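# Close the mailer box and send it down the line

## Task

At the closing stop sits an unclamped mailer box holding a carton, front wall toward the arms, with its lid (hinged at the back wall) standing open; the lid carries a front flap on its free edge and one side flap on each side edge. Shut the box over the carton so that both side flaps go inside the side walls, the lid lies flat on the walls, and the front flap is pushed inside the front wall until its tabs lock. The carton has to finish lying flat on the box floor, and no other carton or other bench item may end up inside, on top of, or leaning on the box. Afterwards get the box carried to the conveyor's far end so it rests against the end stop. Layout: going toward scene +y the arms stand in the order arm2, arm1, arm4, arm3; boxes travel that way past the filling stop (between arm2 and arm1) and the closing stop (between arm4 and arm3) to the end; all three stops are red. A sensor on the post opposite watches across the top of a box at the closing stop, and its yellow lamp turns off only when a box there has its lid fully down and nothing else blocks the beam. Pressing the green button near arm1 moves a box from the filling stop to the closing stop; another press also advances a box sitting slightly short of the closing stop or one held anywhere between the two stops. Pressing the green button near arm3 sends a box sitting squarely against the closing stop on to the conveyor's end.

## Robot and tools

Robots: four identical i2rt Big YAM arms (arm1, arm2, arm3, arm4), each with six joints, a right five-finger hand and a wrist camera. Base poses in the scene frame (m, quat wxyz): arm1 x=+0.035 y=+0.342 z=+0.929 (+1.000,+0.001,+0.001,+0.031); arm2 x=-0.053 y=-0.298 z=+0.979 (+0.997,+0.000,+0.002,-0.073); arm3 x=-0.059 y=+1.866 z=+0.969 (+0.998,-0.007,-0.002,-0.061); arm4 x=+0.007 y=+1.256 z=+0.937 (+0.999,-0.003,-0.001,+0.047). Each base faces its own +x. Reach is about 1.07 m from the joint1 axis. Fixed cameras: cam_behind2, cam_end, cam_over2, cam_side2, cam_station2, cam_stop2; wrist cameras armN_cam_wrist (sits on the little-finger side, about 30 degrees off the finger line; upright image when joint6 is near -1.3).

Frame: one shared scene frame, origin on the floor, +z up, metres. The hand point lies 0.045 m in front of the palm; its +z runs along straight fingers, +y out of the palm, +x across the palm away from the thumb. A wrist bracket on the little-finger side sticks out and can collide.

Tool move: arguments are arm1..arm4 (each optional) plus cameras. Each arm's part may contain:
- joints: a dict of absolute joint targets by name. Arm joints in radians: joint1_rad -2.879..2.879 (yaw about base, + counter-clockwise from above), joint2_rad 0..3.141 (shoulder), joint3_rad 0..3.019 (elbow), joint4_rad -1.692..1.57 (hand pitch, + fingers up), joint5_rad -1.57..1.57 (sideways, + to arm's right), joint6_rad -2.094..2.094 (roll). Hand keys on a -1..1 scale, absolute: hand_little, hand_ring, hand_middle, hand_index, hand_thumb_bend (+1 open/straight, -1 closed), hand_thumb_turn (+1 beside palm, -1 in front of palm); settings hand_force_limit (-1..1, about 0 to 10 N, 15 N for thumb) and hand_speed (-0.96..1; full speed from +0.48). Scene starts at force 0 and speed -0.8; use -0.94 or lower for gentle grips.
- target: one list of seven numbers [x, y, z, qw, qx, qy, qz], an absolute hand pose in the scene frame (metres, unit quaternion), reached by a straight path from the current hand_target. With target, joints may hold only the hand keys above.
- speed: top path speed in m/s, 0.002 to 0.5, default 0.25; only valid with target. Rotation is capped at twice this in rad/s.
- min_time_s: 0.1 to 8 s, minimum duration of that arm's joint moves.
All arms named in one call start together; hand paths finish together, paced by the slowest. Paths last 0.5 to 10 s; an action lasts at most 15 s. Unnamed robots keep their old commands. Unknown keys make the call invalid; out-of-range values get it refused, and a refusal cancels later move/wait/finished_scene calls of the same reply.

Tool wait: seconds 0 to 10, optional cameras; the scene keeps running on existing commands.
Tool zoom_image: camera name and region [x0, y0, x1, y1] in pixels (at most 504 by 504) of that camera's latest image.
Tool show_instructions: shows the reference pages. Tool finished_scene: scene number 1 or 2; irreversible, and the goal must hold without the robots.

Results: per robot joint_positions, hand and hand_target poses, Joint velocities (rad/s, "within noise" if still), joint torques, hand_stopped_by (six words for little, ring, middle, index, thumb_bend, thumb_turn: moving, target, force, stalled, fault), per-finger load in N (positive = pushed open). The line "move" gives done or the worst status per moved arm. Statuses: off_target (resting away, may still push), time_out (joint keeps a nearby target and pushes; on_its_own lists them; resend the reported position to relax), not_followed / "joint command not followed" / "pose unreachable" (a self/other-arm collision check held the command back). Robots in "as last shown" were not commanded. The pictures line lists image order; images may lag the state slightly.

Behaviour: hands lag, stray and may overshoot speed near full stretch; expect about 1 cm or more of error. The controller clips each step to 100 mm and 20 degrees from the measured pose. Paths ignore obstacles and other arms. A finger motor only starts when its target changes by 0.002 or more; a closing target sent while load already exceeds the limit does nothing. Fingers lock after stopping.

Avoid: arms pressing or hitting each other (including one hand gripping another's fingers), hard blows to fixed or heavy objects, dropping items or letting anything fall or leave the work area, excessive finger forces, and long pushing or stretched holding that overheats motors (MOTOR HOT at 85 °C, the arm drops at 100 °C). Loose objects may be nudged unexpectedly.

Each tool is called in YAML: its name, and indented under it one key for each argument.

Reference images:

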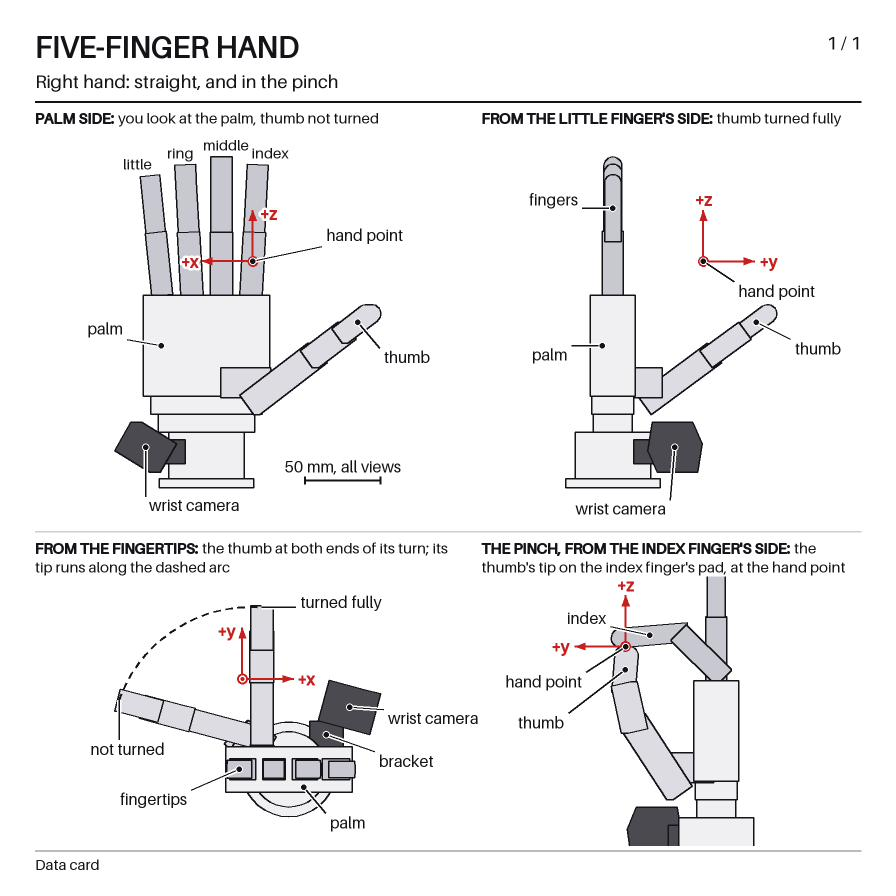

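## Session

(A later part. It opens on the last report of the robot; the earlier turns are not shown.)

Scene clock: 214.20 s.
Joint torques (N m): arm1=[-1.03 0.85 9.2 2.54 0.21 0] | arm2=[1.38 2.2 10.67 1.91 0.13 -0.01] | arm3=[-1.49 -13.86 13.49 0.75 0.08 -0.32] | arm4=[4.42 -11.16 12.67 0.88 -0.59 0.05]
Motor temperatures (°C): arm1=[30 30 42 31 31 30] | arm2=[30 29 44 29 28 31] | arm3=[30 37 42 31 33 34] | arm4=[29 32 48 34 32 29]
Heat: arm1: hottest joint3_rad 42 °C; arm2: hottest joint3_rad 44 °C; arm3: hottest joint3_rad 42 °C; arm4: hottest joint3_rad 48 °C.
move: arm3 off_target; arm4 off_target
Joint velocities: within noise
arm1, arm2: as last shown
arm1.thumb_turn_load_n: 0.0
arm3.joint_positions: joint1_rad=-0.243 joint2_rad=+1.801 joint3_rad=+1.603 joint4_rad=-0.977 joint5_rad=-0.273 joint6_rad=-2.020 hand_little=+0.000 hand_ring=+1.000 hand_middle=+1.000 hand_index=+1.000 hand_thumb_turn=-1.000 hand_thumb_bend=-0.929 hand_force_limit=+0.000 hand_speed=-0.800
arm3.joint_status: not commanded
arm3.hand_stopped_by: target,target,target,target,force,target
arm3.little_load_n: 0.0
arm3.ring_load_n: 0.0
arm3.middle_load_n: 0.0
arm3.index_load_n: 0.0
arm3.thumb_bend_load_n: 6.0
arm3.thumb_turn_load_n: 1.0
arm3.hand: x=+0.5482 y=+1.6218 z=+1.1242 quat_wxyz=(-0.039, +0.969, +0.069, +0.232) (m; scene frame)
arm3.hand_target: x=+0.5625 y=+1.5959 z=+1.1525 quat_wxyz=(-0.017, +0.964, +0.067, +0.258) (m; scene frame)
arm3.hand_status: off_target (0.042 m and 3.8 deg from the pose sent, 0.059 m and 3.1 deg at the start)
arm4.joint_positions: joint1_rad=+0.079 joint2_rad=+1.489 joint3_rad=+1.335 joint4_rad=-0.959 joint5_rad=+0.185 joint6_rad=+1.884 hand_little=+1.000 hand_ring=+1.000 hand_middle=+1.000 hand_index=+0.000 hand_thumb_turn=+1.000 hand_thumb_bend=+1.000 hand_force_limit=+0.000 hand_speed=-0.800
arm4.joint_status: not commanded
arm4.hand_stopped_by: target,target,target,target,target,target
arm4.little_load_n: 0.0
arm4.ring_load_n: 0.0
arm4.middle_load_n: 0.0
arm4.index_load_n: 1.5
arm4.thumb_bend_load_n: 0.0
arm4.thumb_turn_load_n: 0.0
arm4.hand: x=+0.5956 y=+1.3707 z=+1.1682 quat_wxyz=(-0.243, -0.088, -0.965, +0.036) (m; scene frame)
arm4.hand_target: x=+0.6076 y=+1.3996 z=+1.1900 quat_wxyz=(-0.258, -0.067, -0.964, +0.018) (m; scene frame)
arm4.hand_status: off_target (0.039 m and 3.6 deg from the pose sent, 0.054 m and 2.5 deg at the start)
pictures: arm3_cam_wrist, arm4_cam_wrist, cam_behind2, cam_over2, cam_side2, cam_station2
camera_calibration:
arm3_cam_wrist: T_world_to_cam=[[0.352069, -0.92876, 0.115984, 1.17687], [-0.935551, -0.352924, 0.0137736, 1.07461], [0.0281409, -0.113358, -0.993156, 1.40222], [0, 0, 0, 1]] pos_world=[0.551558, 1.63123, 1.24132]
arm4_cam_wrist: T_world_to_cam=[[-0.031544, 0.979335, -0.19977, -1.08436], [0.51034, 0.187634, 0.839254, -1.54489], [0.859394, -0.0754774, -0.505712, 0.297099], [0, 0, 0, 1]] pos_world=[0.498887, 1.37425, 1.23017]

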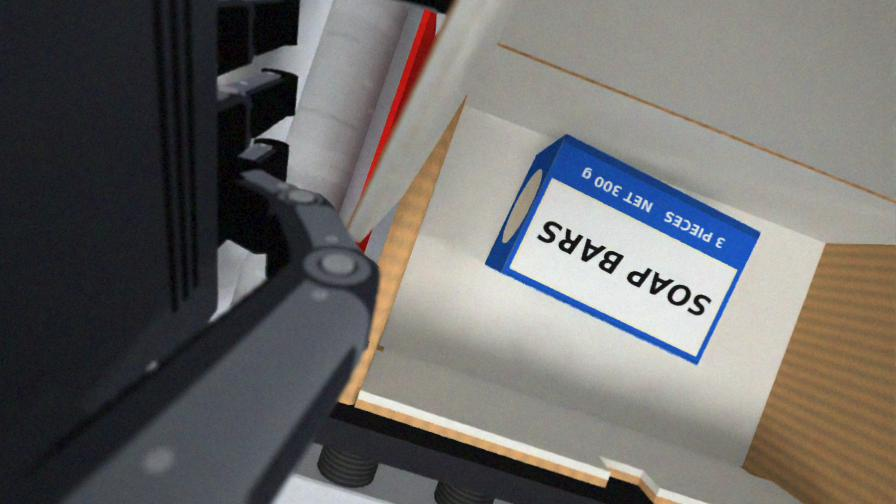

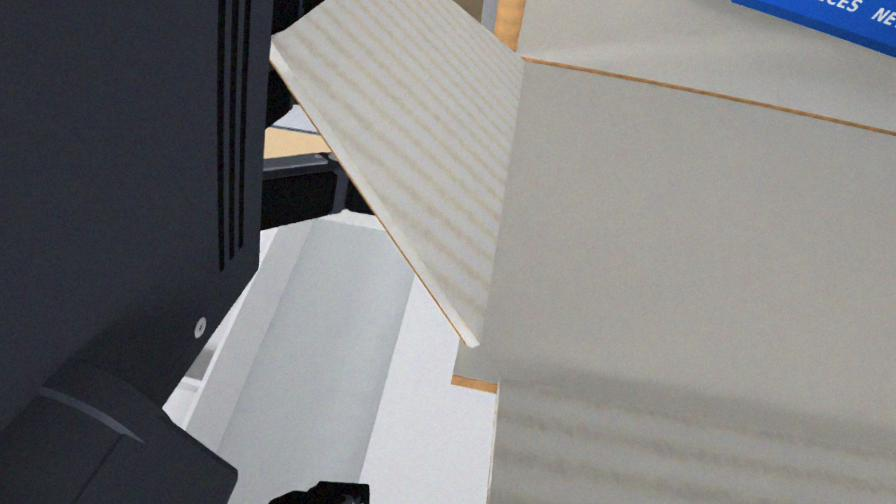

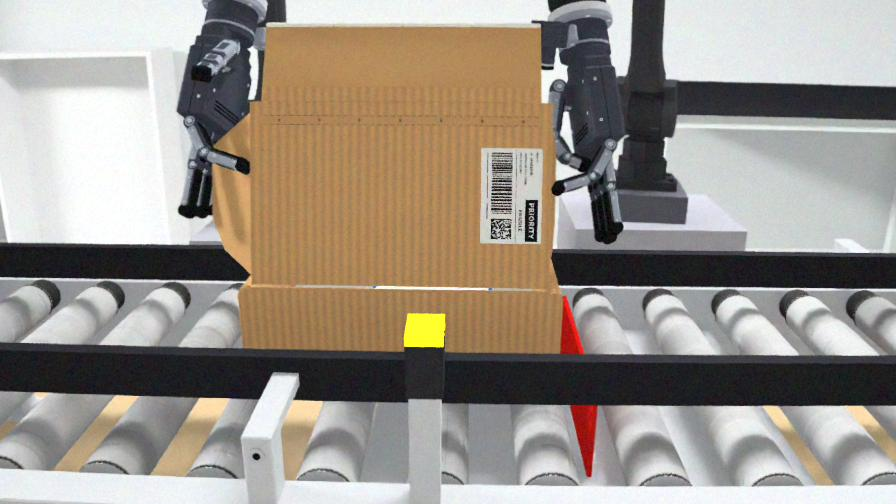

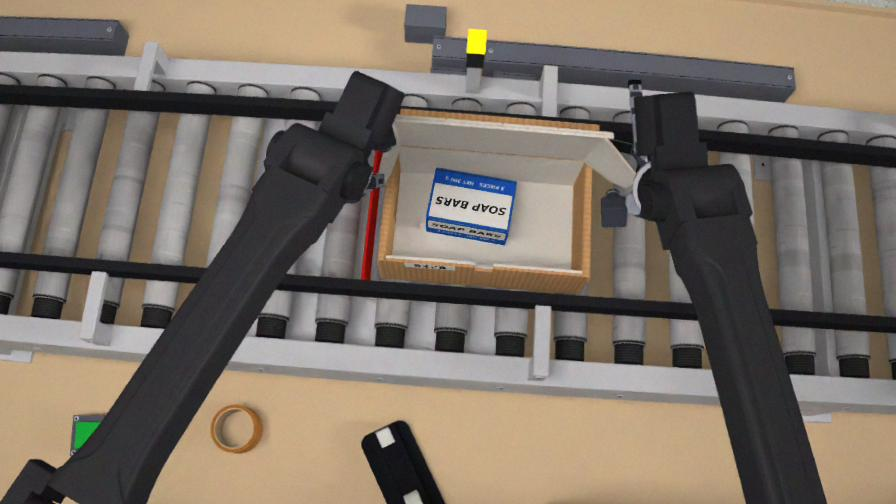

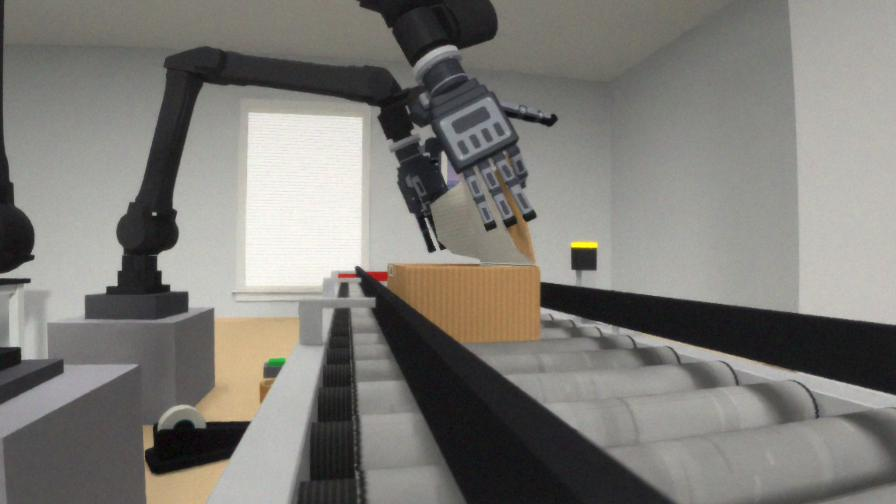

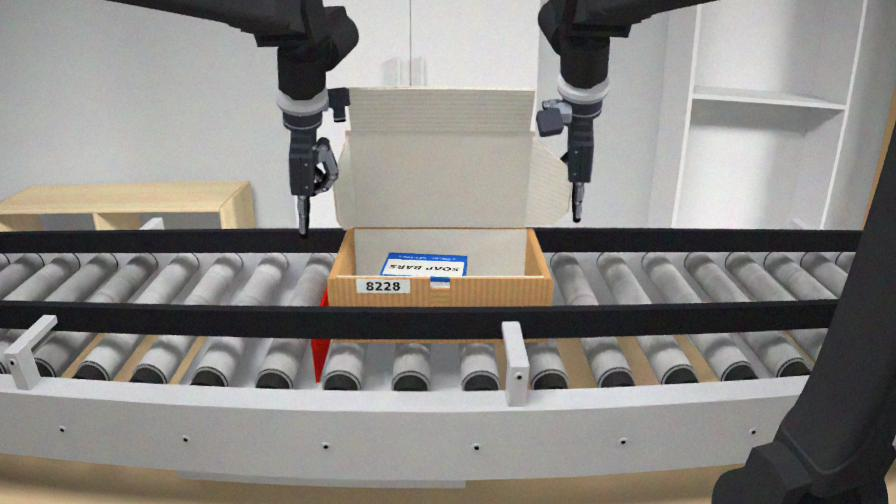

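move:
  arm4: {"target": [0.61, 1.44, 1.19, 0.2581, 0.0674, 0.9636, -0.0181], "speed": 0.12}
  arm3: {"target": [0.565, 1.58, 1.152, -0.0181, 0.9636, 0.0674, 0.2582], "speed": 0.12}
  cameras: ["cam_over2", "cam_behind2", "cam_side2", "arm3_cam_wrist", "arm4_cam_wrist", "cam_station2"]

Scene clock: 215.60 s.
Joint torques (N m): arm1=[-0.97 0.91 9.2 2.55 0.21 0] | arm2=[1.38 2.14 10.56 1.89 0.13 0.01] | arm3=[-3.49 -13.45 13.87 0.95 0.31 -0.07] | arm4=[7.41 -10.93 12.92 1.05 -1.46 -0.17]
Motor temperatures (°C): arm1=[30 30 42 31 31 30] | arm2=[30 29 44 29 28 31] | arm3=[30 37 42 31 33 34] | arm4=[29 32 48 34 32 29]
Heat: arm1: hottest joint3_rad 42 °C; arm2: hottest joint3_rad 44 °C; arm3: hottest joint3_rad 42 °C; arm4: hottest joint3_rad 48 °C.
move: arm3 off_target; arm4 off_target
Joint velocities: within noise
arm1, arm2: as last shown
arm2.little_load_n: -0.5
arm3.joint_positions: joint1_rad=-0.243 joint2_rad=+1.810 joint3_rad=+1.618 joint4_rad=-0.995 joint5_rad=-0.289 joint6_rad=-2.063 hand_little=+0.000 hand_ring=+1.000 hand_middle=+1.000 hand_index=+1.000 hand_thumb_turn=-1.000 hand_thumb_bend=-0.929 hand_force_limit=+0.000 hand_speed=-0.800
arm3.joint_status: not commanded
arm3.hand_stopped_by: target,target,target,target,force,target
arm3.little_load_n: 0.0
arm3.ring_load_n: 0.0
arm3.middle_load_n: 0.0
arm3.index_load_n: 0.0
arm3.thumb_bend_load_n: 6.5
arm3.thumb_turn_load_n: 1.0
arm3.hand: x=+0.5525 y=+1.6237 z=+1.1248 quat_wxyz=(-0.043, +0.968, +0.091, +0.231) (m; scene frame)
arm3.hand_target: x=+0.5613 y=+1.5814 z=+1.1525 quat_wxyz=(-0.017, +0.964, +0.068, +0.258) (m; scene frame)
arm3.hand_status: off_target (0.053 m and 5.0 deg from the pose sent, 0.053 m and 3.8 deg at the start)
arm4.joint_positions: joint1_rad=+0.118 joint2_rad=+1.505 joint3_rad=+1.354 joint4_rad=-0.979 joint5_rad=+0.246 joint6_rad=+1.978 hand_little=+1.000 hand_ring=+1.000 hand_middle=+1.000 hand_index=+0.000 hand_thumb_turn=+1.000 hand_thumb_bend=+1.000 hand_force_limit=+0.000 hand_speed=-0.800
arm4.joint_status: not commanded
arm4.hand_stopped_by: target,target,target,target,target,target
arm4.little_load_n: 0.0
arm4.ring_load_n: 0.0
arm4.middle_load_n: 0.0
arm4.index_load_n: 3.5
arm4.thumb_bend_load_n: 0.0
arm4.thumb_turn_load_n: 0.0
arm4.hand: x=+0.6003 y=+1.3781 z=+1.1683 quat_wxyz=(-0.245, -0.121, -0.961, +0.051) (m; scene frame)
arm4.hand_target: x=+0.6047 y=+1.4378 z=+1.1901 quat_wxyz=(-0.259, -0.067, -0.963, +0.018) (m; scene frame)
arm4.hand_status: off_target (0.066 m and 7.4 deg from the pose sent, 0.074 m and 3.6 deg at the start)
pictures: arm3_cam_wrist, arm4_cam_wrist, cam_behind2, cam_over2, cam_side2, cam_station2
camera_calibration:
arm3_cam_wrist: T_world_to_cam=[[0.393282, -0.911934, 0.117073, 1.12566], [-0.918834, -0.394369, 0.0147155, 1.13622], [0.0327507, -0.113358, -0.993014, 1.4002], [0, 0, 0, 1]] pos_world=[0.555444, 1.63334, 1.24192]
arm4_cam_wrist: T_world_to_cam=[[0.039091, 0.976115, -0.213711, -1.11319], [0.517835, 0.163124, 0.839784, -1.52006], [0.854587, -0.143495, -0.49909, 0.382574], [0, 0, 0, 1]] pos_world=[0.503715, 1.38946, 1.22956]

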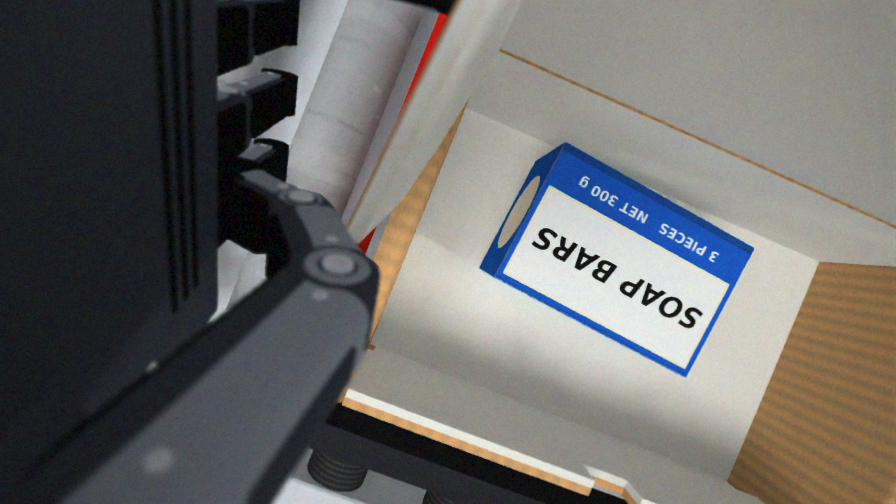

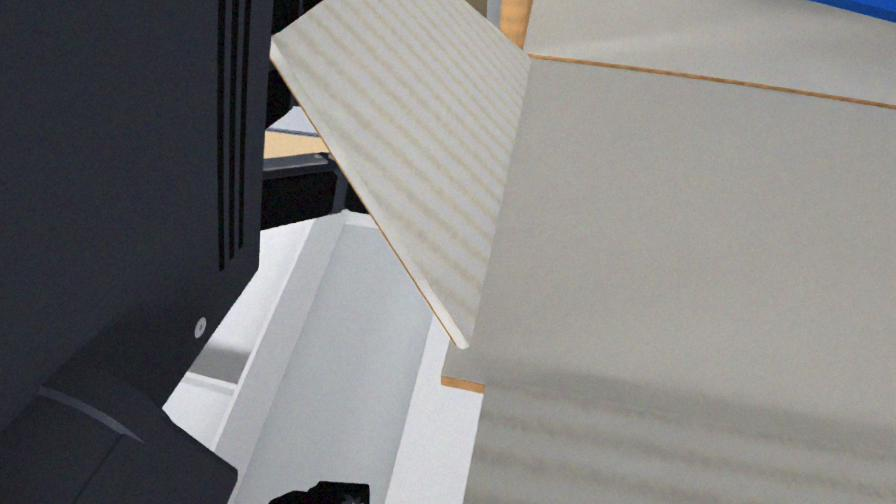

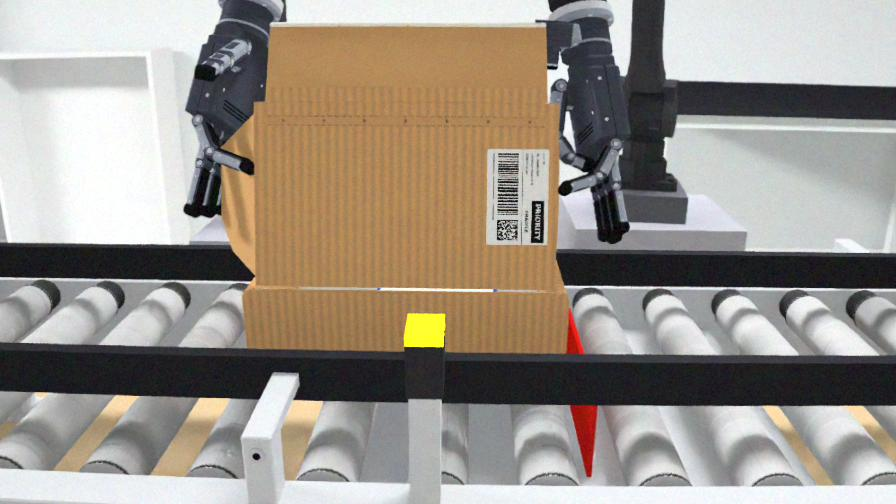

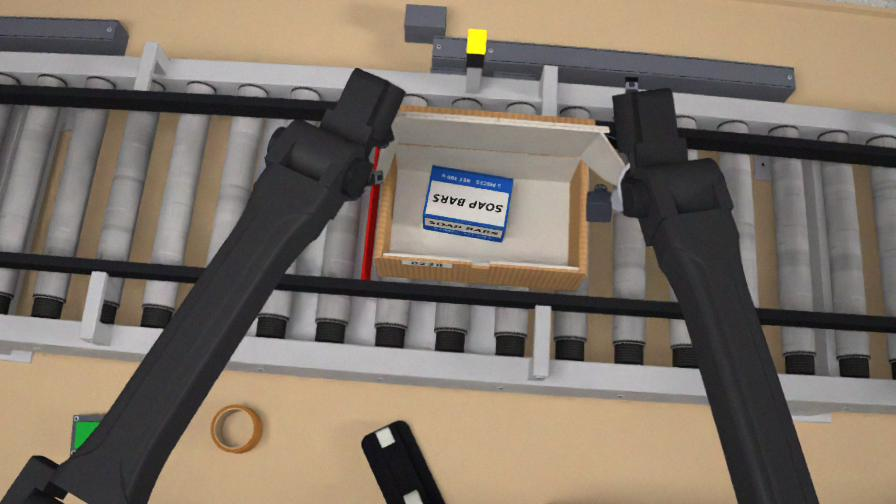

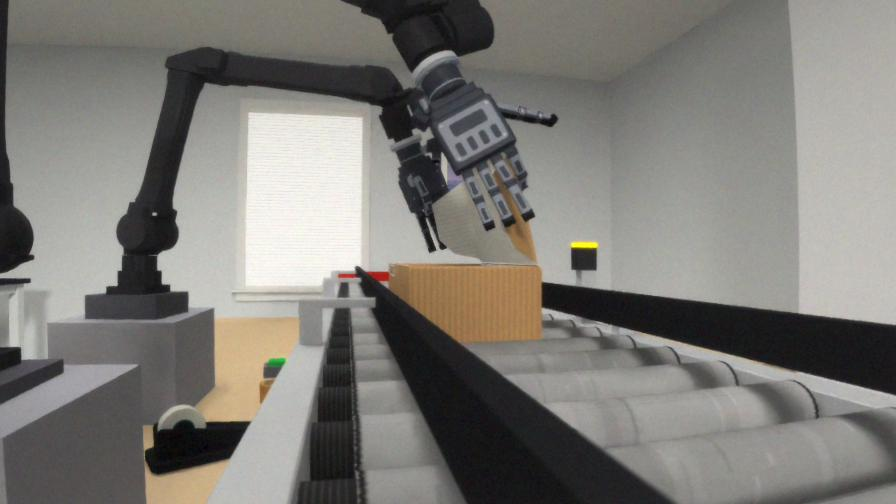

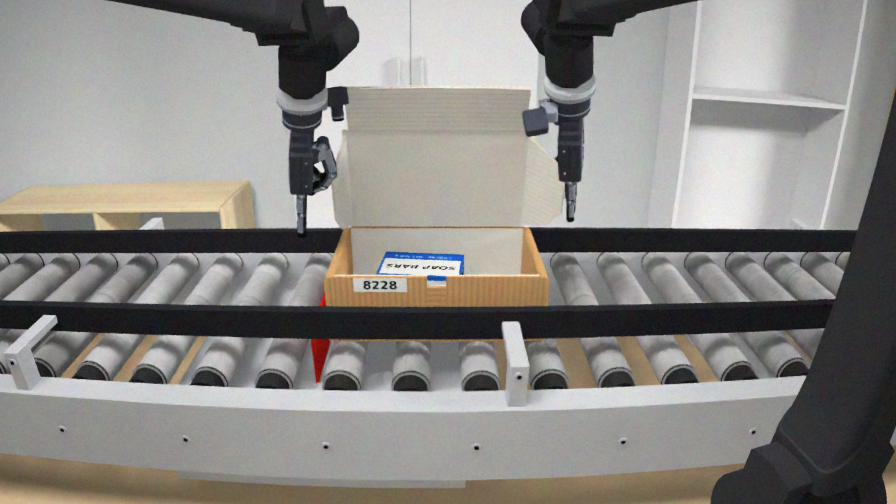

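move:
  arm4: {"target": [0.62, 1.36, 1.19, 0.2581, 0.0674, 0.9636, -0.0181], "speed": 0.2}

move:
  arm4: {"target": [0.645, 1.37, 1.19, 0.2581, 0.0674, 0.9636, -0.0181], "speed": 0.15}

move:
  arm4: {"target": [0.645, 1.43, 1.19, 0.2581, 0.0674, 0.9636, -0.0181], "speed": 0.12}
  cameras: ["cam_over2", "cam_behind2", "cam_side2", "arm4_cam_wrist"]

Scene clock: 217.20 s.
Joint torques (N m): arm1=[-0.97 0.91 9.18 2.54 0.21 0] | arm2=[1.55 2.2 10.51 1.94 0.12 -0.02] | arm3=[-0.97 -14.27 13.05 1.02 0.16 -0.08] | arm4=[1.79 -12.22 11.95 1.61 -0.33 -0.04]
Motor temperatures (°C): arm1=[30 30 42 31 31 30] | arm2=[30 29 44 29 28 31] | arm3=[30 36 42 31 33 34] | arm4=[29 32 48 34 32 29]
Heat: arm1: hottest joint3_rad 42 °C; arm2: hottest joint3_rad 44 °C; arm3: hottest joint3_rad 42 °C; arm4: hottest joint3_rad 48 °C.
move: arm4 off_target
Joint velocities: within noise
arm1, arm2, arm3: as last shown
arm2.little_load_n: 0.0
arm3.joint_positions: joint1_rad=-0.272 joint2_rad=+1.818 joint3_rad=+1.628 joint4_rad=-0.995 joint5_rad=-0.285 joint6_rad=-2.064 hand_little=+0.000 hand_ring=+1.000 hand_middle=+1.000 hand_index=+1.000 hand_thumb_turn=-1.000 hand_thumb_bend=-0.929 hand_force_limit=+0.000 hand_speed=-0.800
arm3.thumb_turn_load_n: 0.5
arm3.hand: x=+0.5479 y=+1.6038 z=+1.1244 quat_wxyz=(-0.038, +0.969, +0.077, +0.232) (m; scene frame)
arm3.hand_target: x=+0.5613 y=+1.5813 z=+1.1526 quat_wxyz=(-0.017, +0.964, +0.068, +0.258) (m; scene frame)
arm4.joint_positions: joint1_rad=+0.024 joint2_rad=+1.505 joint3_rad=+1.354 joint4_rad=-0.960 joint5_rad=+0.138 joint6_rad=+1.824 hand_little=+1.000 hand_ring=+1.000 hand_middle=+1.000 hand_index=+0.000 hand_thumb_turn=+1.000 hand_thumb_bend=+1.000 hand_force_limit=+0.000 hand_speed=-0.800
arm4.joint_status: not commanded
arm4.hand_stopped_by: target,target,target,target,target,target
arm4.little_load_n: 0.0
arm4.ring_load_n: 0.0
arm4.middle_load_n: -0.5
arm4.index_load_n: 0.5
arm4.thumb_bend_load_n: 0.0
arm4.thumb_turn_load_n: 0.0
arm4.hand: x=+0.6036 y=+1.3507 z=+1.1680 quat_wxyz=(-0.237, -0.081, -0.968, +0.027) (m; scene frame)
arm4.hand_target: x=+0.6186 y=+1.3598 z=+1.1900 quat_wxyz=(-0.259, -0.067, -0.963, +0.018) (m; scene frame)
arm4.hand_status: off_target (0.029 m and 3.0 deg from the pose sent, 0.034 m and 7.4 deg at the start)
pictures: none

Scene clock: 218.23 s.
Joint torques (N m): arm1=[-1.08 0.91 9.2 2.55 0.21 0] | arm2=[1.61 2.37 10.54 1.87 0.12 0] | arm3=[-1.08 -14.15 12.94 0.96 0.11 -0.07] | arm4=[3.02 -12.45 12.59 1.05 -0.21 0.02]
Motor temperatures (°C): arm1=[30 30 42 31 31 30] | arm2=[30 29 44 29 28 31] | arm3=[30 36 43 31 33 34] | arm4=[29 32 48 34 32 29]
Heat: arm1: hottest joint3_rad 42 °C; arm2: hottest joint3_rad 44 °C; arm3: hottest joint3_rad 43 °C; arm4: hottest joint3_rad 48 °C.
move: arm4 off_target
Joint velocities: within noise
arm1, arm2, arm3: as last shown
arm3.joint_positions: joint1_rad=-0.272 joint2_rad=+1.818 joint3_rad=+1.629 joint4_rad=-0.995 joint5_rad=-0.284 joint6_rad=-2.064 hand_little=+0.000 hand_ring=+1.000 hand_middle=+1.000 hand_index=+1.000 hand_thumb_turn=-1.000 hand_thumb_bend=-0.929 hand_force_limit=+0.000 hand_speed=-0.800
arm3.hand: x=+0.5482 y=+1.6035 z=+1.1249 quat_wxyz=(-0.037, +0.969, +0.077, +0.232) (m; scene frame)
arm3.hand_target: x=+0.5613 y=+1.5814 z=+1.1525 quat_wxyz=(-0.017, +0.964, +0.068, +0.258) (m; scene frame)
arm4.joint_positions: joint1_rad=+0.024 joint2_rad=+1.565 joint3_rad=+1.421 joint4_rad=-0.960 joint5_rad=+0.142 joint6_rad=+1.824 hand_little=+1.000 hand_ring=+1.000 hand_middle=+1.000 hand_index=+0.000 hand_thumb_turn=+1.000 hand_thumb_bend=+1.000 hand_force_limit=+0.000 hand_speed=-0.800
arm4.joint_status: not commanded
arm4.hand_stopped_by: target,target,target,target,target,target
arm4.little_load_n: 0.0
arm4.ring_load_n: 0.0
arm4.middle_load_n: 0.0
arm4.index_load_n: 0.0
arm4.thumb_bend_load_n: 0.0
arm4.thumb_turn_load_n: 0.0
arm4.hand: x=+0.6281 y=+1.3528 z=+1.1687 quat_wxyz=(-0.241, -0.081, -0.967, +0.028) (m; scene frame)
arm4.hand_target: x=+0.6432 y=+1.3698 z=+1.1901 quat_wxyz=(-0.259, -0.067, -0.963, +0.018) (m; scene frame)
arm4.hand_status: off_target (0.032 m and 2.8 deg from the pose sent, 0.051 m and 3.0 deg at the start)
pictures: none

Scene clock: 219.53 s.
Joint torques (N m): arm1=[-1.03 0.91 9.21 2.52 0.21 0] | arm2=[1.44 1.96 10.55 1.95 0.12 -0.01] | arm3=[-1.96 -14.21 12.96 1.01 0.7 -0.07] | arm4=[7.18 -13.1 12.7 0.92 -1.16 -0.13]
Motor temperatures (°C): arm1=[30 30 42 31 31 30] | arm2=[30 29 44 29 28 31] | arm3=[30 36 43 31 33 34] | arm4=[29 32 48 34 32 29]
Heat: arm1: hottest joint3_rad 42 °C; arm2: hottest joint3_rad 44 °C; arm3: hottest joint3_rad 43 °C; arm4: hottest joint3_rad 48 °C.
move: arm4 off_target
Joint velocities: within noise
arm1, arm2, arm3: as last shown
arm3.joint_positions: joint1_rad=-0.261 joint2_rad=+1.818 joint3_rad=+1.629 joint4_rad=-0.995 joint5_rad=-0.300 joint6_rad=-2.064 hand_little=+0.000 hand_ring=+1.000 hand_middle=+1.000 hand_index=+1.000 hand_thumb_turn=-1.000 hand_thumb_bend=-0.929 hand_force_limit=+0.000 hand_speed=-0.800
arm3.little_load_n: 4.0
arm3.index_load_n: -0.5
arm3.thumb_bend_load_n: 7.0
arm3.hand: x=+0.5523 y=+1.6131 z=+1.1247 quat_wxyz=(-0.045, +0.967, +0.084, +0.235) (m; scene frame)
arm3.hand_target: x=+0.5612 y=+1.5812 z=+1.1525 quat_wxyz=(-0.017, +0.964, +0.067, +0.258) (m; scene frame)
arm4.joint_positions: joint1_rad=+0.086 joint2_rad=+1.590 joint3_rad=+1.452 joint4_rad=-0.980 joint5_rad=+0.222 joint6_rad=+1.943 hand_little=+1.000 hand_ring=+1.000 hand_middle=+1.000 hand_index=+0.000 hand_thumb_turn=+1.000 hand_thumb_bend=+1.000 hand_force_limit=+0.000 hand_speed=-0.800
arm4.joint_status: not commanded
arm4.hand_stopped_by: target,target,target,target,target,target
arm4.little_load_n: 0.5
arm4.ring_load_n: 0.0
arm4.middle_load_n: 0.0
arm4.index_load_n: 1.0
arm4.thumb_bend_load_n: 0.0
arm4.thumb_turn_load_n: 0.0
arm4.hand: x=+0.6366 y=+1.3719 z=+1.1692 quat_wxyz=(-0.246, -0.117, -0.961, +0.046) (m; scene frame)
arm4.hand_target: x=+0.6404 y=+1.4282 z=+1.1900 quat_wxyz=(-0.259, -0.067, -0.963, +0.018) (m; scene frame)
arm4.hand_status: off_target (0.062 m and 6.7 deg from the pose sent, 0.082 m and 2.8 deg at the start)
pictures: arm4_cam_wrist, cam_behind2, cam_over2, cam_side2
camera_calibration:
arm4_cam_wrist: T_world_to_cam=[[0.0304974, 0.978125, -0.205769, -1.1149], [0.514115, 0.161195, 0.842438, -1.53672], [0.857179, -0.131481, -0.497953, 0.331724], [0, 0, 0, 1]] pos_world=[0.539706, 1.38184, 1.23036]

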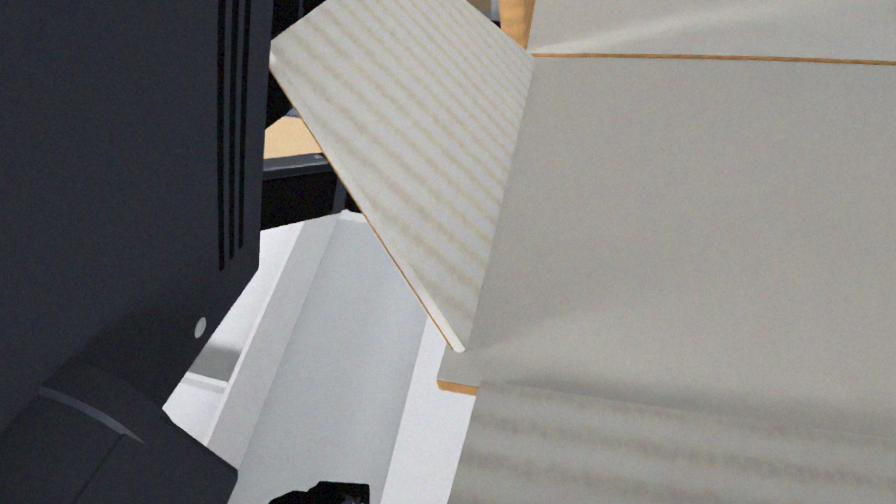

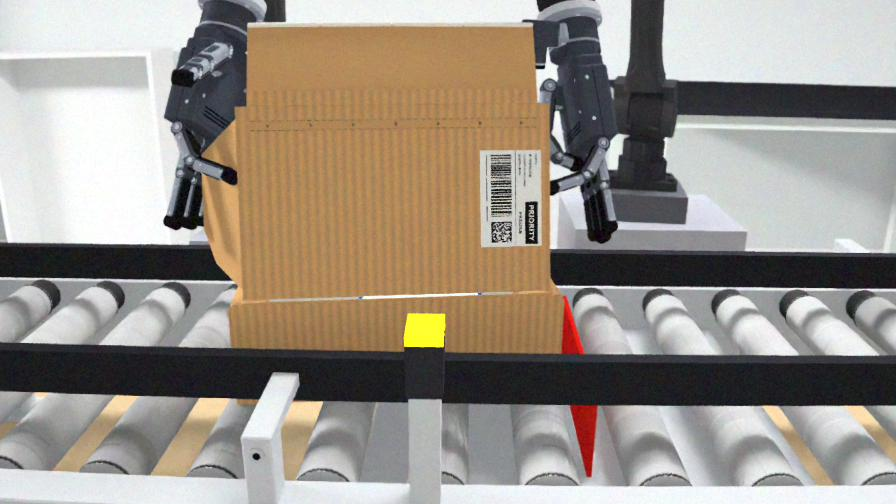

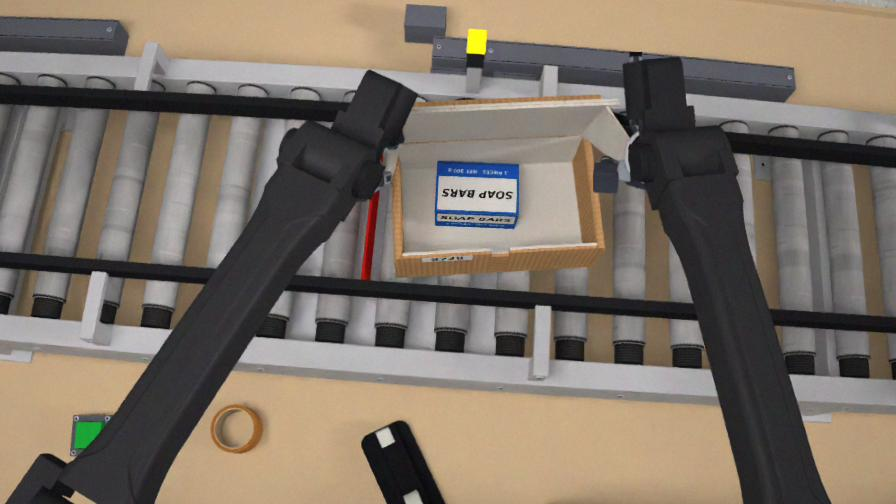

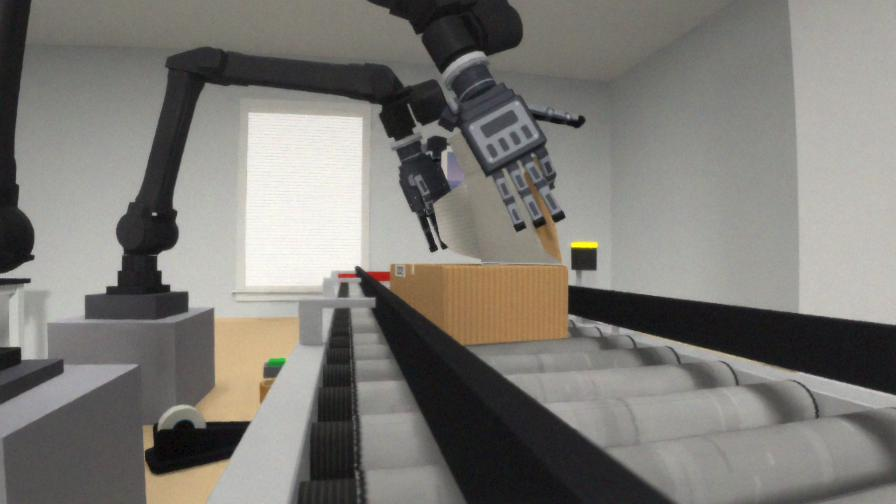

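move:
  arm4: {"target": [0.64, 1.33, 1.19, 0.2581, 0.0674, 0.9636, -0.0181], "speed": 0.2}
  arm3: {"target": [0.58, 1.68, 1.152, -0.0181, 0.9636, 0.0674, 0.2582], "speed": 0.2}

move:
  arm4: {"target": [0.66, 1.33, 1.182, 0.1302, 0.0692, 0.9890, -0.0091], "speed": 0.2}
  arm3: {"target": [0.592, 1.69, 1.162, -0.0091, 0.9890, 0.0692, 0.1302], "speed": 0.2}
  cameras: ["cam_over2", "cam_behind2", "cam_side2", "arm4_cam_wrist", "arm3_cam_wrist", "cam_stop2"]

Scene clock: 223.10 s.
Joint torques (N m): arm1=[-1.08 0.91 9.18 2.54 0.21 0] | arm2=[1.26 2.43 10.59 1.88 0.11 -0.02] | arm3=[0.5 -15.97 7.88 1.37 -0.09 0.02] | arm4=[0.79 -16.15 8.8 1.87 -0.06 0.03]
Motor temperatures (°C): arm1=[30 30 42 31 31 30] | arm2=[30 29 44 29 28 31] | arm3=[30 36 43 31 33 34] | arm4=[29 32 48 34 32 29]
Heat: arm1: hottest joint3_rad 42 °C; arm2: hottest joint3_rad 44 °C; arm3: hottest joint3_rad 43 °C; arm4: hottest joint3_rad 48 °C.
move: arm3 off_target; arm4 off_target
Joint velocities: arm1=[within noise] | arm2=[-0.015 -0.005 0.002 0.007 -0.168 -0.007] | arm3=[within noise] | arm4=[within noise]
arm1, arm2: as last shown
arm1.ring_load_n: -0.5
arm3.joint_positions: joint1_rad=-0.124 joint2_rad=+1.800 joint3_rad=+1.629 joint4_rad=-0.948 joint5_rad=-0.202 joint6_rad=-1.917 hand_little=+0.000 hand_ring=+1.000 hand_middle=+1.000 hand_index=+1.000 hand_thumb_turn=-1.000 hand_thumb_bend=-0.929 hand_force_limit=+0.000 hand_speed=-0.800
arm3.joint_status: not commanded
arm3.hand_stopped_by: target,target,target,target,force,target
arm3.little_load_n: 0.0
arm3.ring_load_n: 0.0
arm3.middle_load_n: 0.0
arm3.index_load_n: 0.0
arm3.thumb_bend_load_n: 6.5
arm3.thumb_turn_load_n: 1.0
arm3.hand: x=+0.5785 y=+1.6801 z=+1.1384 quat_wxyz=(-0.022, +0.967, +0.073, +0.243) (m; scene frame)
arm3.hand_target: x=+0.5798 y=+1.6800 z=+1.1519 quat_wxyz=(-0.018, +0.964, +0.067, +0.258) (m; scene frame)
arm3.hand_status: off_target (0.014 m and 2.0 deg from the pose sent, 0.077 m and 4.5 deg at the start)
arm4.joint_positions: joint1_rad=-0.036 joint2_rad=+1.588 joint3_rad=+1.452 joint4_rad=-0.966 joint5_rad=+0.097 joint6_rad=+1.756 hand_little=+1.000 hand_ring=+1.000 hand_middle=+1.000 hand_index=+0.000 hand_thumb_turn=+1.000 hand_thumb_bend=+1.000 hand_force_limit=+0.000 hand_speed=-0.800
arm4.joint_status: not commanded
arm4.hand_stopped_by: target,target,target,target,target,target
arm4.little_load_n: 0.0
arm4.ring_load_n: 0.0
arm4.middle_load_n: -0.5
arm4.index_load_n: 0.0
arm4.thumb_bend_load_n: 0.0
arm4.thumb_turn_load_n: 0.0
arm4.hand: x=+0.6382 y=+1.3274 z=+1.1698 quat_wxyz=(-0.238, -0.073, -0.968, +0.021) (m; scene frame)
arm4.hand_target: x=+0.6397 y=+1.3300 z=+1.1898 quat_wxyz=(-0.258, -0.067, -0.964, +0.018) (m; scene frame)
arm4.hand_status: off_target (0.020 m and 2.5 deg from the pose sent, 0.047 m and 6.7 deg at the start)
pictures: none

Scene clock: 224.73 s.
Joint torques (N m): arm1=[-1.03 0.91 9.2 2.52 0.21 0] | arm2=[1.55 2.08 10.55 1.92 0.11 -0.01] | arm3=[1.26 -16.26 12.63 0.14 -0.02 0.04] | arm4=[0.62 -15.21 12.4 0.53 -0.04 0.03]
Motor temperatures (°C): arm1=[30 30 42 31 31 30] | arm2=[30 29 44 29 28 31] | arm3=[30 36 44 31 33 34] | arm4=[29 33 48 34 32 29]
Heat: arm1: hottest joint3_rad 42 °C; arm2: hottest joint3_rad 44 °C; arm3: hottest joint3_rad 44 °C; arm4: hottest joint3_rad 48 °C.
move: arm3 off_target; arm4 off_target
Joint velocities: within noise
arm1.joint_positions: joint1_rad=-0.032 joint2_rad=+0.646 joint3_rad=+1.328 joint4_rad=-1.360 joint5_rad=+0.140 joint6_rad=-1.155 hand_little=+1.000 hand_ring=+1.000 hand_middle=+1.000 hand_index=+1.000 hand_thumb_turn=+1.000 hand_thumb_bend=+1.000 hand_force_limit=+0.000 hand_speed=-0.800
arm1.joint_status: not commanded
arm1.hand_stopped_by: target,target,target,target,target,target
arm1.little_load_n: 0.0
arm1.ring_load_n: 0.0
arm1.middle_load_n: 0.0
arm1.index_load_n: 0.0
arm1.thumb_bend_load_n: 0.0
arm1.thumb_turn_load_n: 0.0
arm1.hand: x=+0.2644 y=+0.2774 z=+1.3774 quat_wxyz=(-0.035, +0.878, -0.203, +0.433) (m; scene frame)
arm1.hand_target: x=+0.2640 y=+0.2774 z=+1.3855 quat_wxyz=(-0.037, +0.873, -0.203, +0.441) (m; scene frame)
arm1.hand_status: not commanded
arm2.joint_positions: joint1_rad=+0.199 joint2_rad=+0.614 joint3_rad=+1.377 joint4_rad=-1.233 joint5_rad=+0.174 joint6_rad=-1.171 hand_little=+1.000 hand_ring=+1.000 hand_middle=+1.000 hand_index=+1.000 hand_thumb_turn=+1.000 hand_thumb_bend=+1.000 hand_force_limit=+0.000 hand_speed=-0.800
arm2.joint_status: not commanded
arm2.hand_stopped_by: target,target,target,target,target,target
arm2.little_load_n: 0.0
arm2.ring_load_n: 0.0
arm2.middle_load_n: 0.0
arm2.index_load_n: 0.0
arm2.thumb_bend_load_n: 0.0
arm2.thumb_turn_load_n: 0.0
arm2.hand: x=+0.1875 y=-0.3623 z=+1.4826 quat_wxyz=(-0.044, +0.830, -0.192, +0.522) (m; scene frame)
arm2.hand_target: x=+0.1859 y=-0.3624 z=+1.4940 quat_wxyz=(-0.047, +0.823, -0.191, +0.533) (m; scene frame)
arm2.hand_status: not commanded
arm3.joint_positions: joint1_rad=-0.079 joint2_rad=+1.974 joint3_rad=+1.934 joint4_rad=-1.333 joint5_rad=-0.101 joint6_rad=-1.908 hand_little=+0.000 hand_ring=+1.000 hand_middle=+1.000 hand_index=+1.000 hand_thumb_turn=-1.000 hand_thumb_bend=-0.929 hand_force_limit=+0.000 hand_speed=-0.800
arm3.joint_status: not commanded
arm3.hand_stopped_by: target,target,target,target,force,target
arm3.little_load_n: 0.0
arm3.ring_load_n: 0.0
arm3.middle_load_n: -0.5
arm3.index_load_n: 0.0
arm3.thumb_bend_load_n: 7.0
arm3.thumb_turn_load_n: 1.0
arm3.hand: x=+0.5776 y=+1.6896 z=+1.1391 quat_wxyz=(-0.015, +0.991, +0.073, +0.109) (m; scene frame)
arm3.hand_target: x=+0.5909 y=+1.6903 z=+1.1620 quat_wxyz=(-0.009, +0.989, +0.069, +0.131) (m; scene frame)
arm3.hand_status: off_target (0.027 m and 2.6 deg from the pose sent, 0.029 m and 13.3 deg at the start)
arm4.joint_positions: joint1_rad=-0.045 joint2_rad=+1.759 joint3_rad=+1.731 joint4_rad=-1.327 joint5_rad=+0.044 joint6_rad=+1.756 hand_little=+1.000 hand_ring=+1.000 hand_middle=+1.000 hand_index=+0.000 hand_thumb_turn=+1.000 hand_thumb_bend=+1.000 hand_force_limit=+0.000 hand_speed=-0.800
arm4.joint_status: not commanded
arm4.hand_stopped_by: target,target,target,target,target,target
arm4.little_load_n: 0.0
arm4.ring_load_n: 0.0
arm4.middle_load_n: 0.0
arm4.index_load_n: 0.0
arm4.thumb_bend_load_n: 0.0
arm4.thumb_turn_load_n: 0.0
arm4.hand: x=+0.6430 y=+1.3323 z=+1.1616 quat_wxyz=(-0.111, -0.070, -0.991, +0.012) (m; scene frame)
arm4.hand_target: x=+0.6587 y=+1.3300 z=+1.1820 quat_wxyz=(-0.131, -0.069, -0.989, +0.009) (m; scene frame)
arm4.hand_status: off_target (0.027 m and 2.3 deg from the pose sent, 0.025 m and 12.6 deg at the start)
pictures: arm3_cam_wrist, arm4_cam_wrist, cam_behind2, cam_over2, cam_side2, cam_stop2
camera_calibration:
arm3_cam_wrist: T_world_to_cam=[[0.380724, -0.920574, 0.0871426, 1.23014], [-0.899693, -0.34702, 0.264822, 0.809109], [-0.213548, -0.179226, -0.960352, 1.6374], [0, 0, 0, 1]] pos_world=[0.60927, 1.70667, 1.25101]
arm4_cam_wrist: T_world_to_cam=[[-0.115641, 0.986194, -0.118529, -1.09607], [0.706774, 0.165541, 0.687798, -1.4772], [0.697924, -0.00423553, -0.716159, 0.503478], [0, 0, 0, 1]] pos_world=[0.565904, 1.32761, 1.24667]

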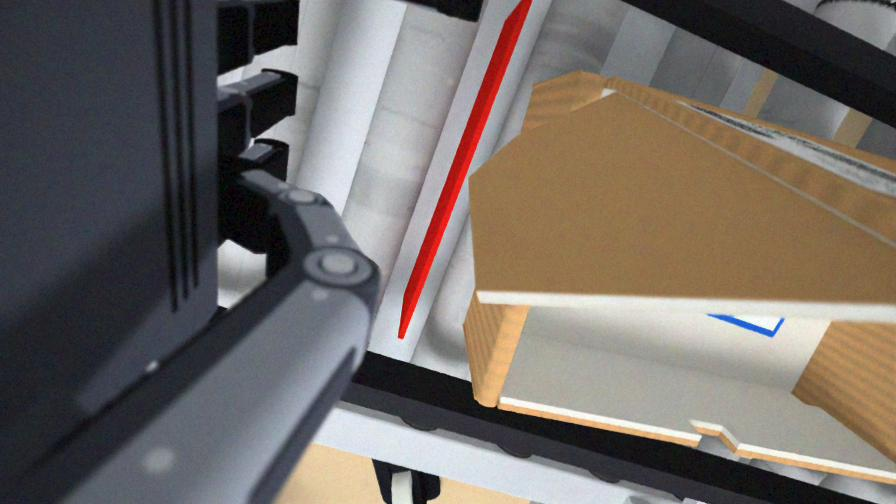

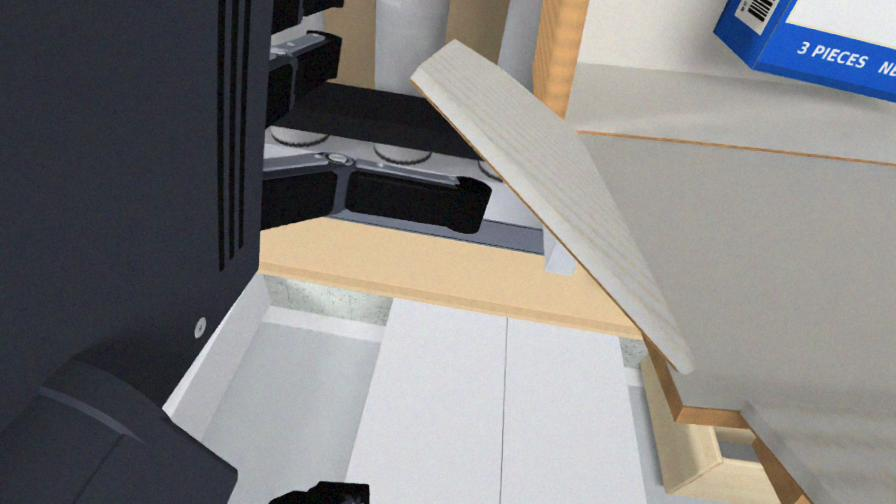

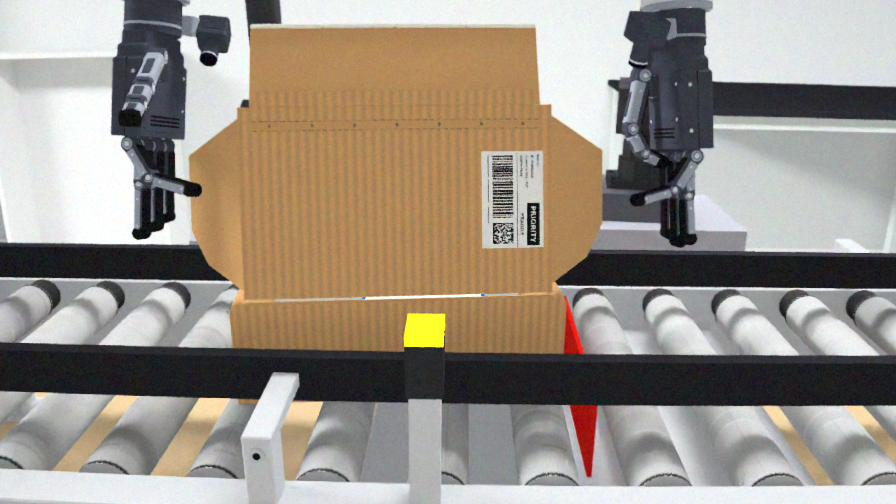

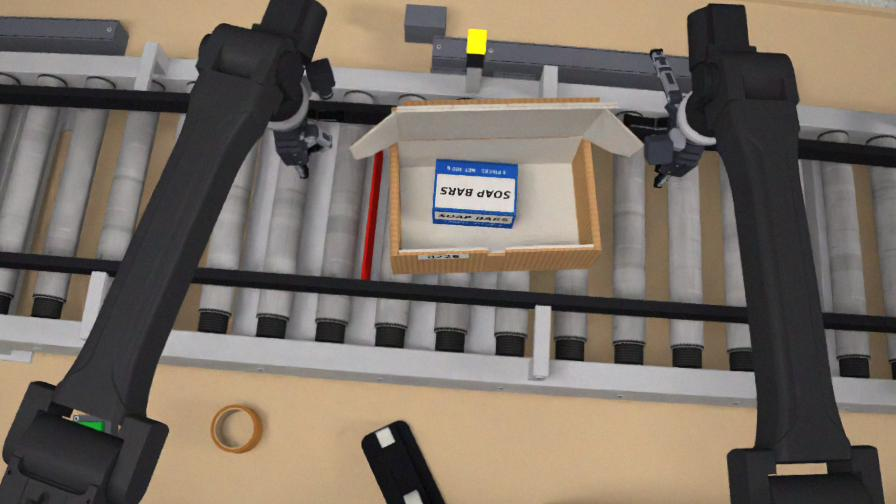

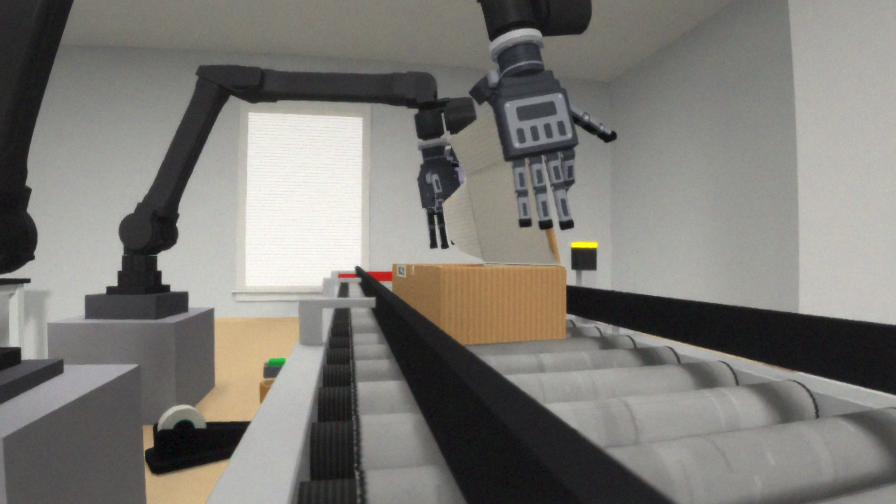

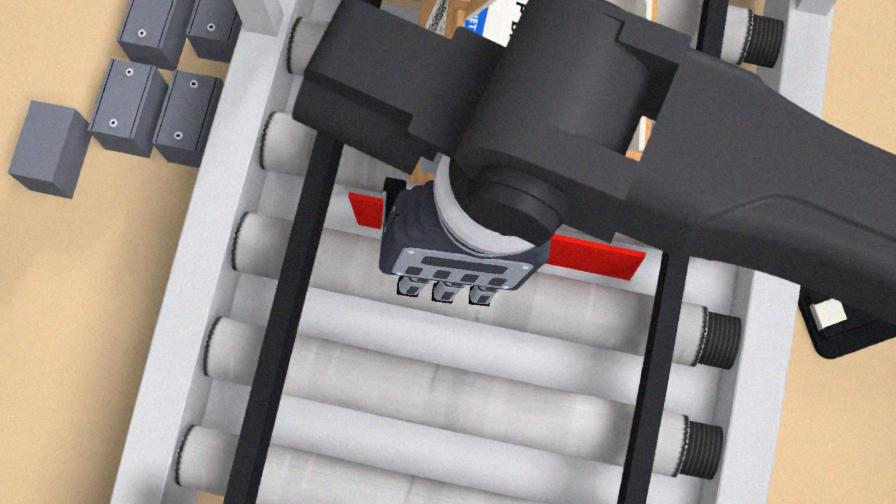

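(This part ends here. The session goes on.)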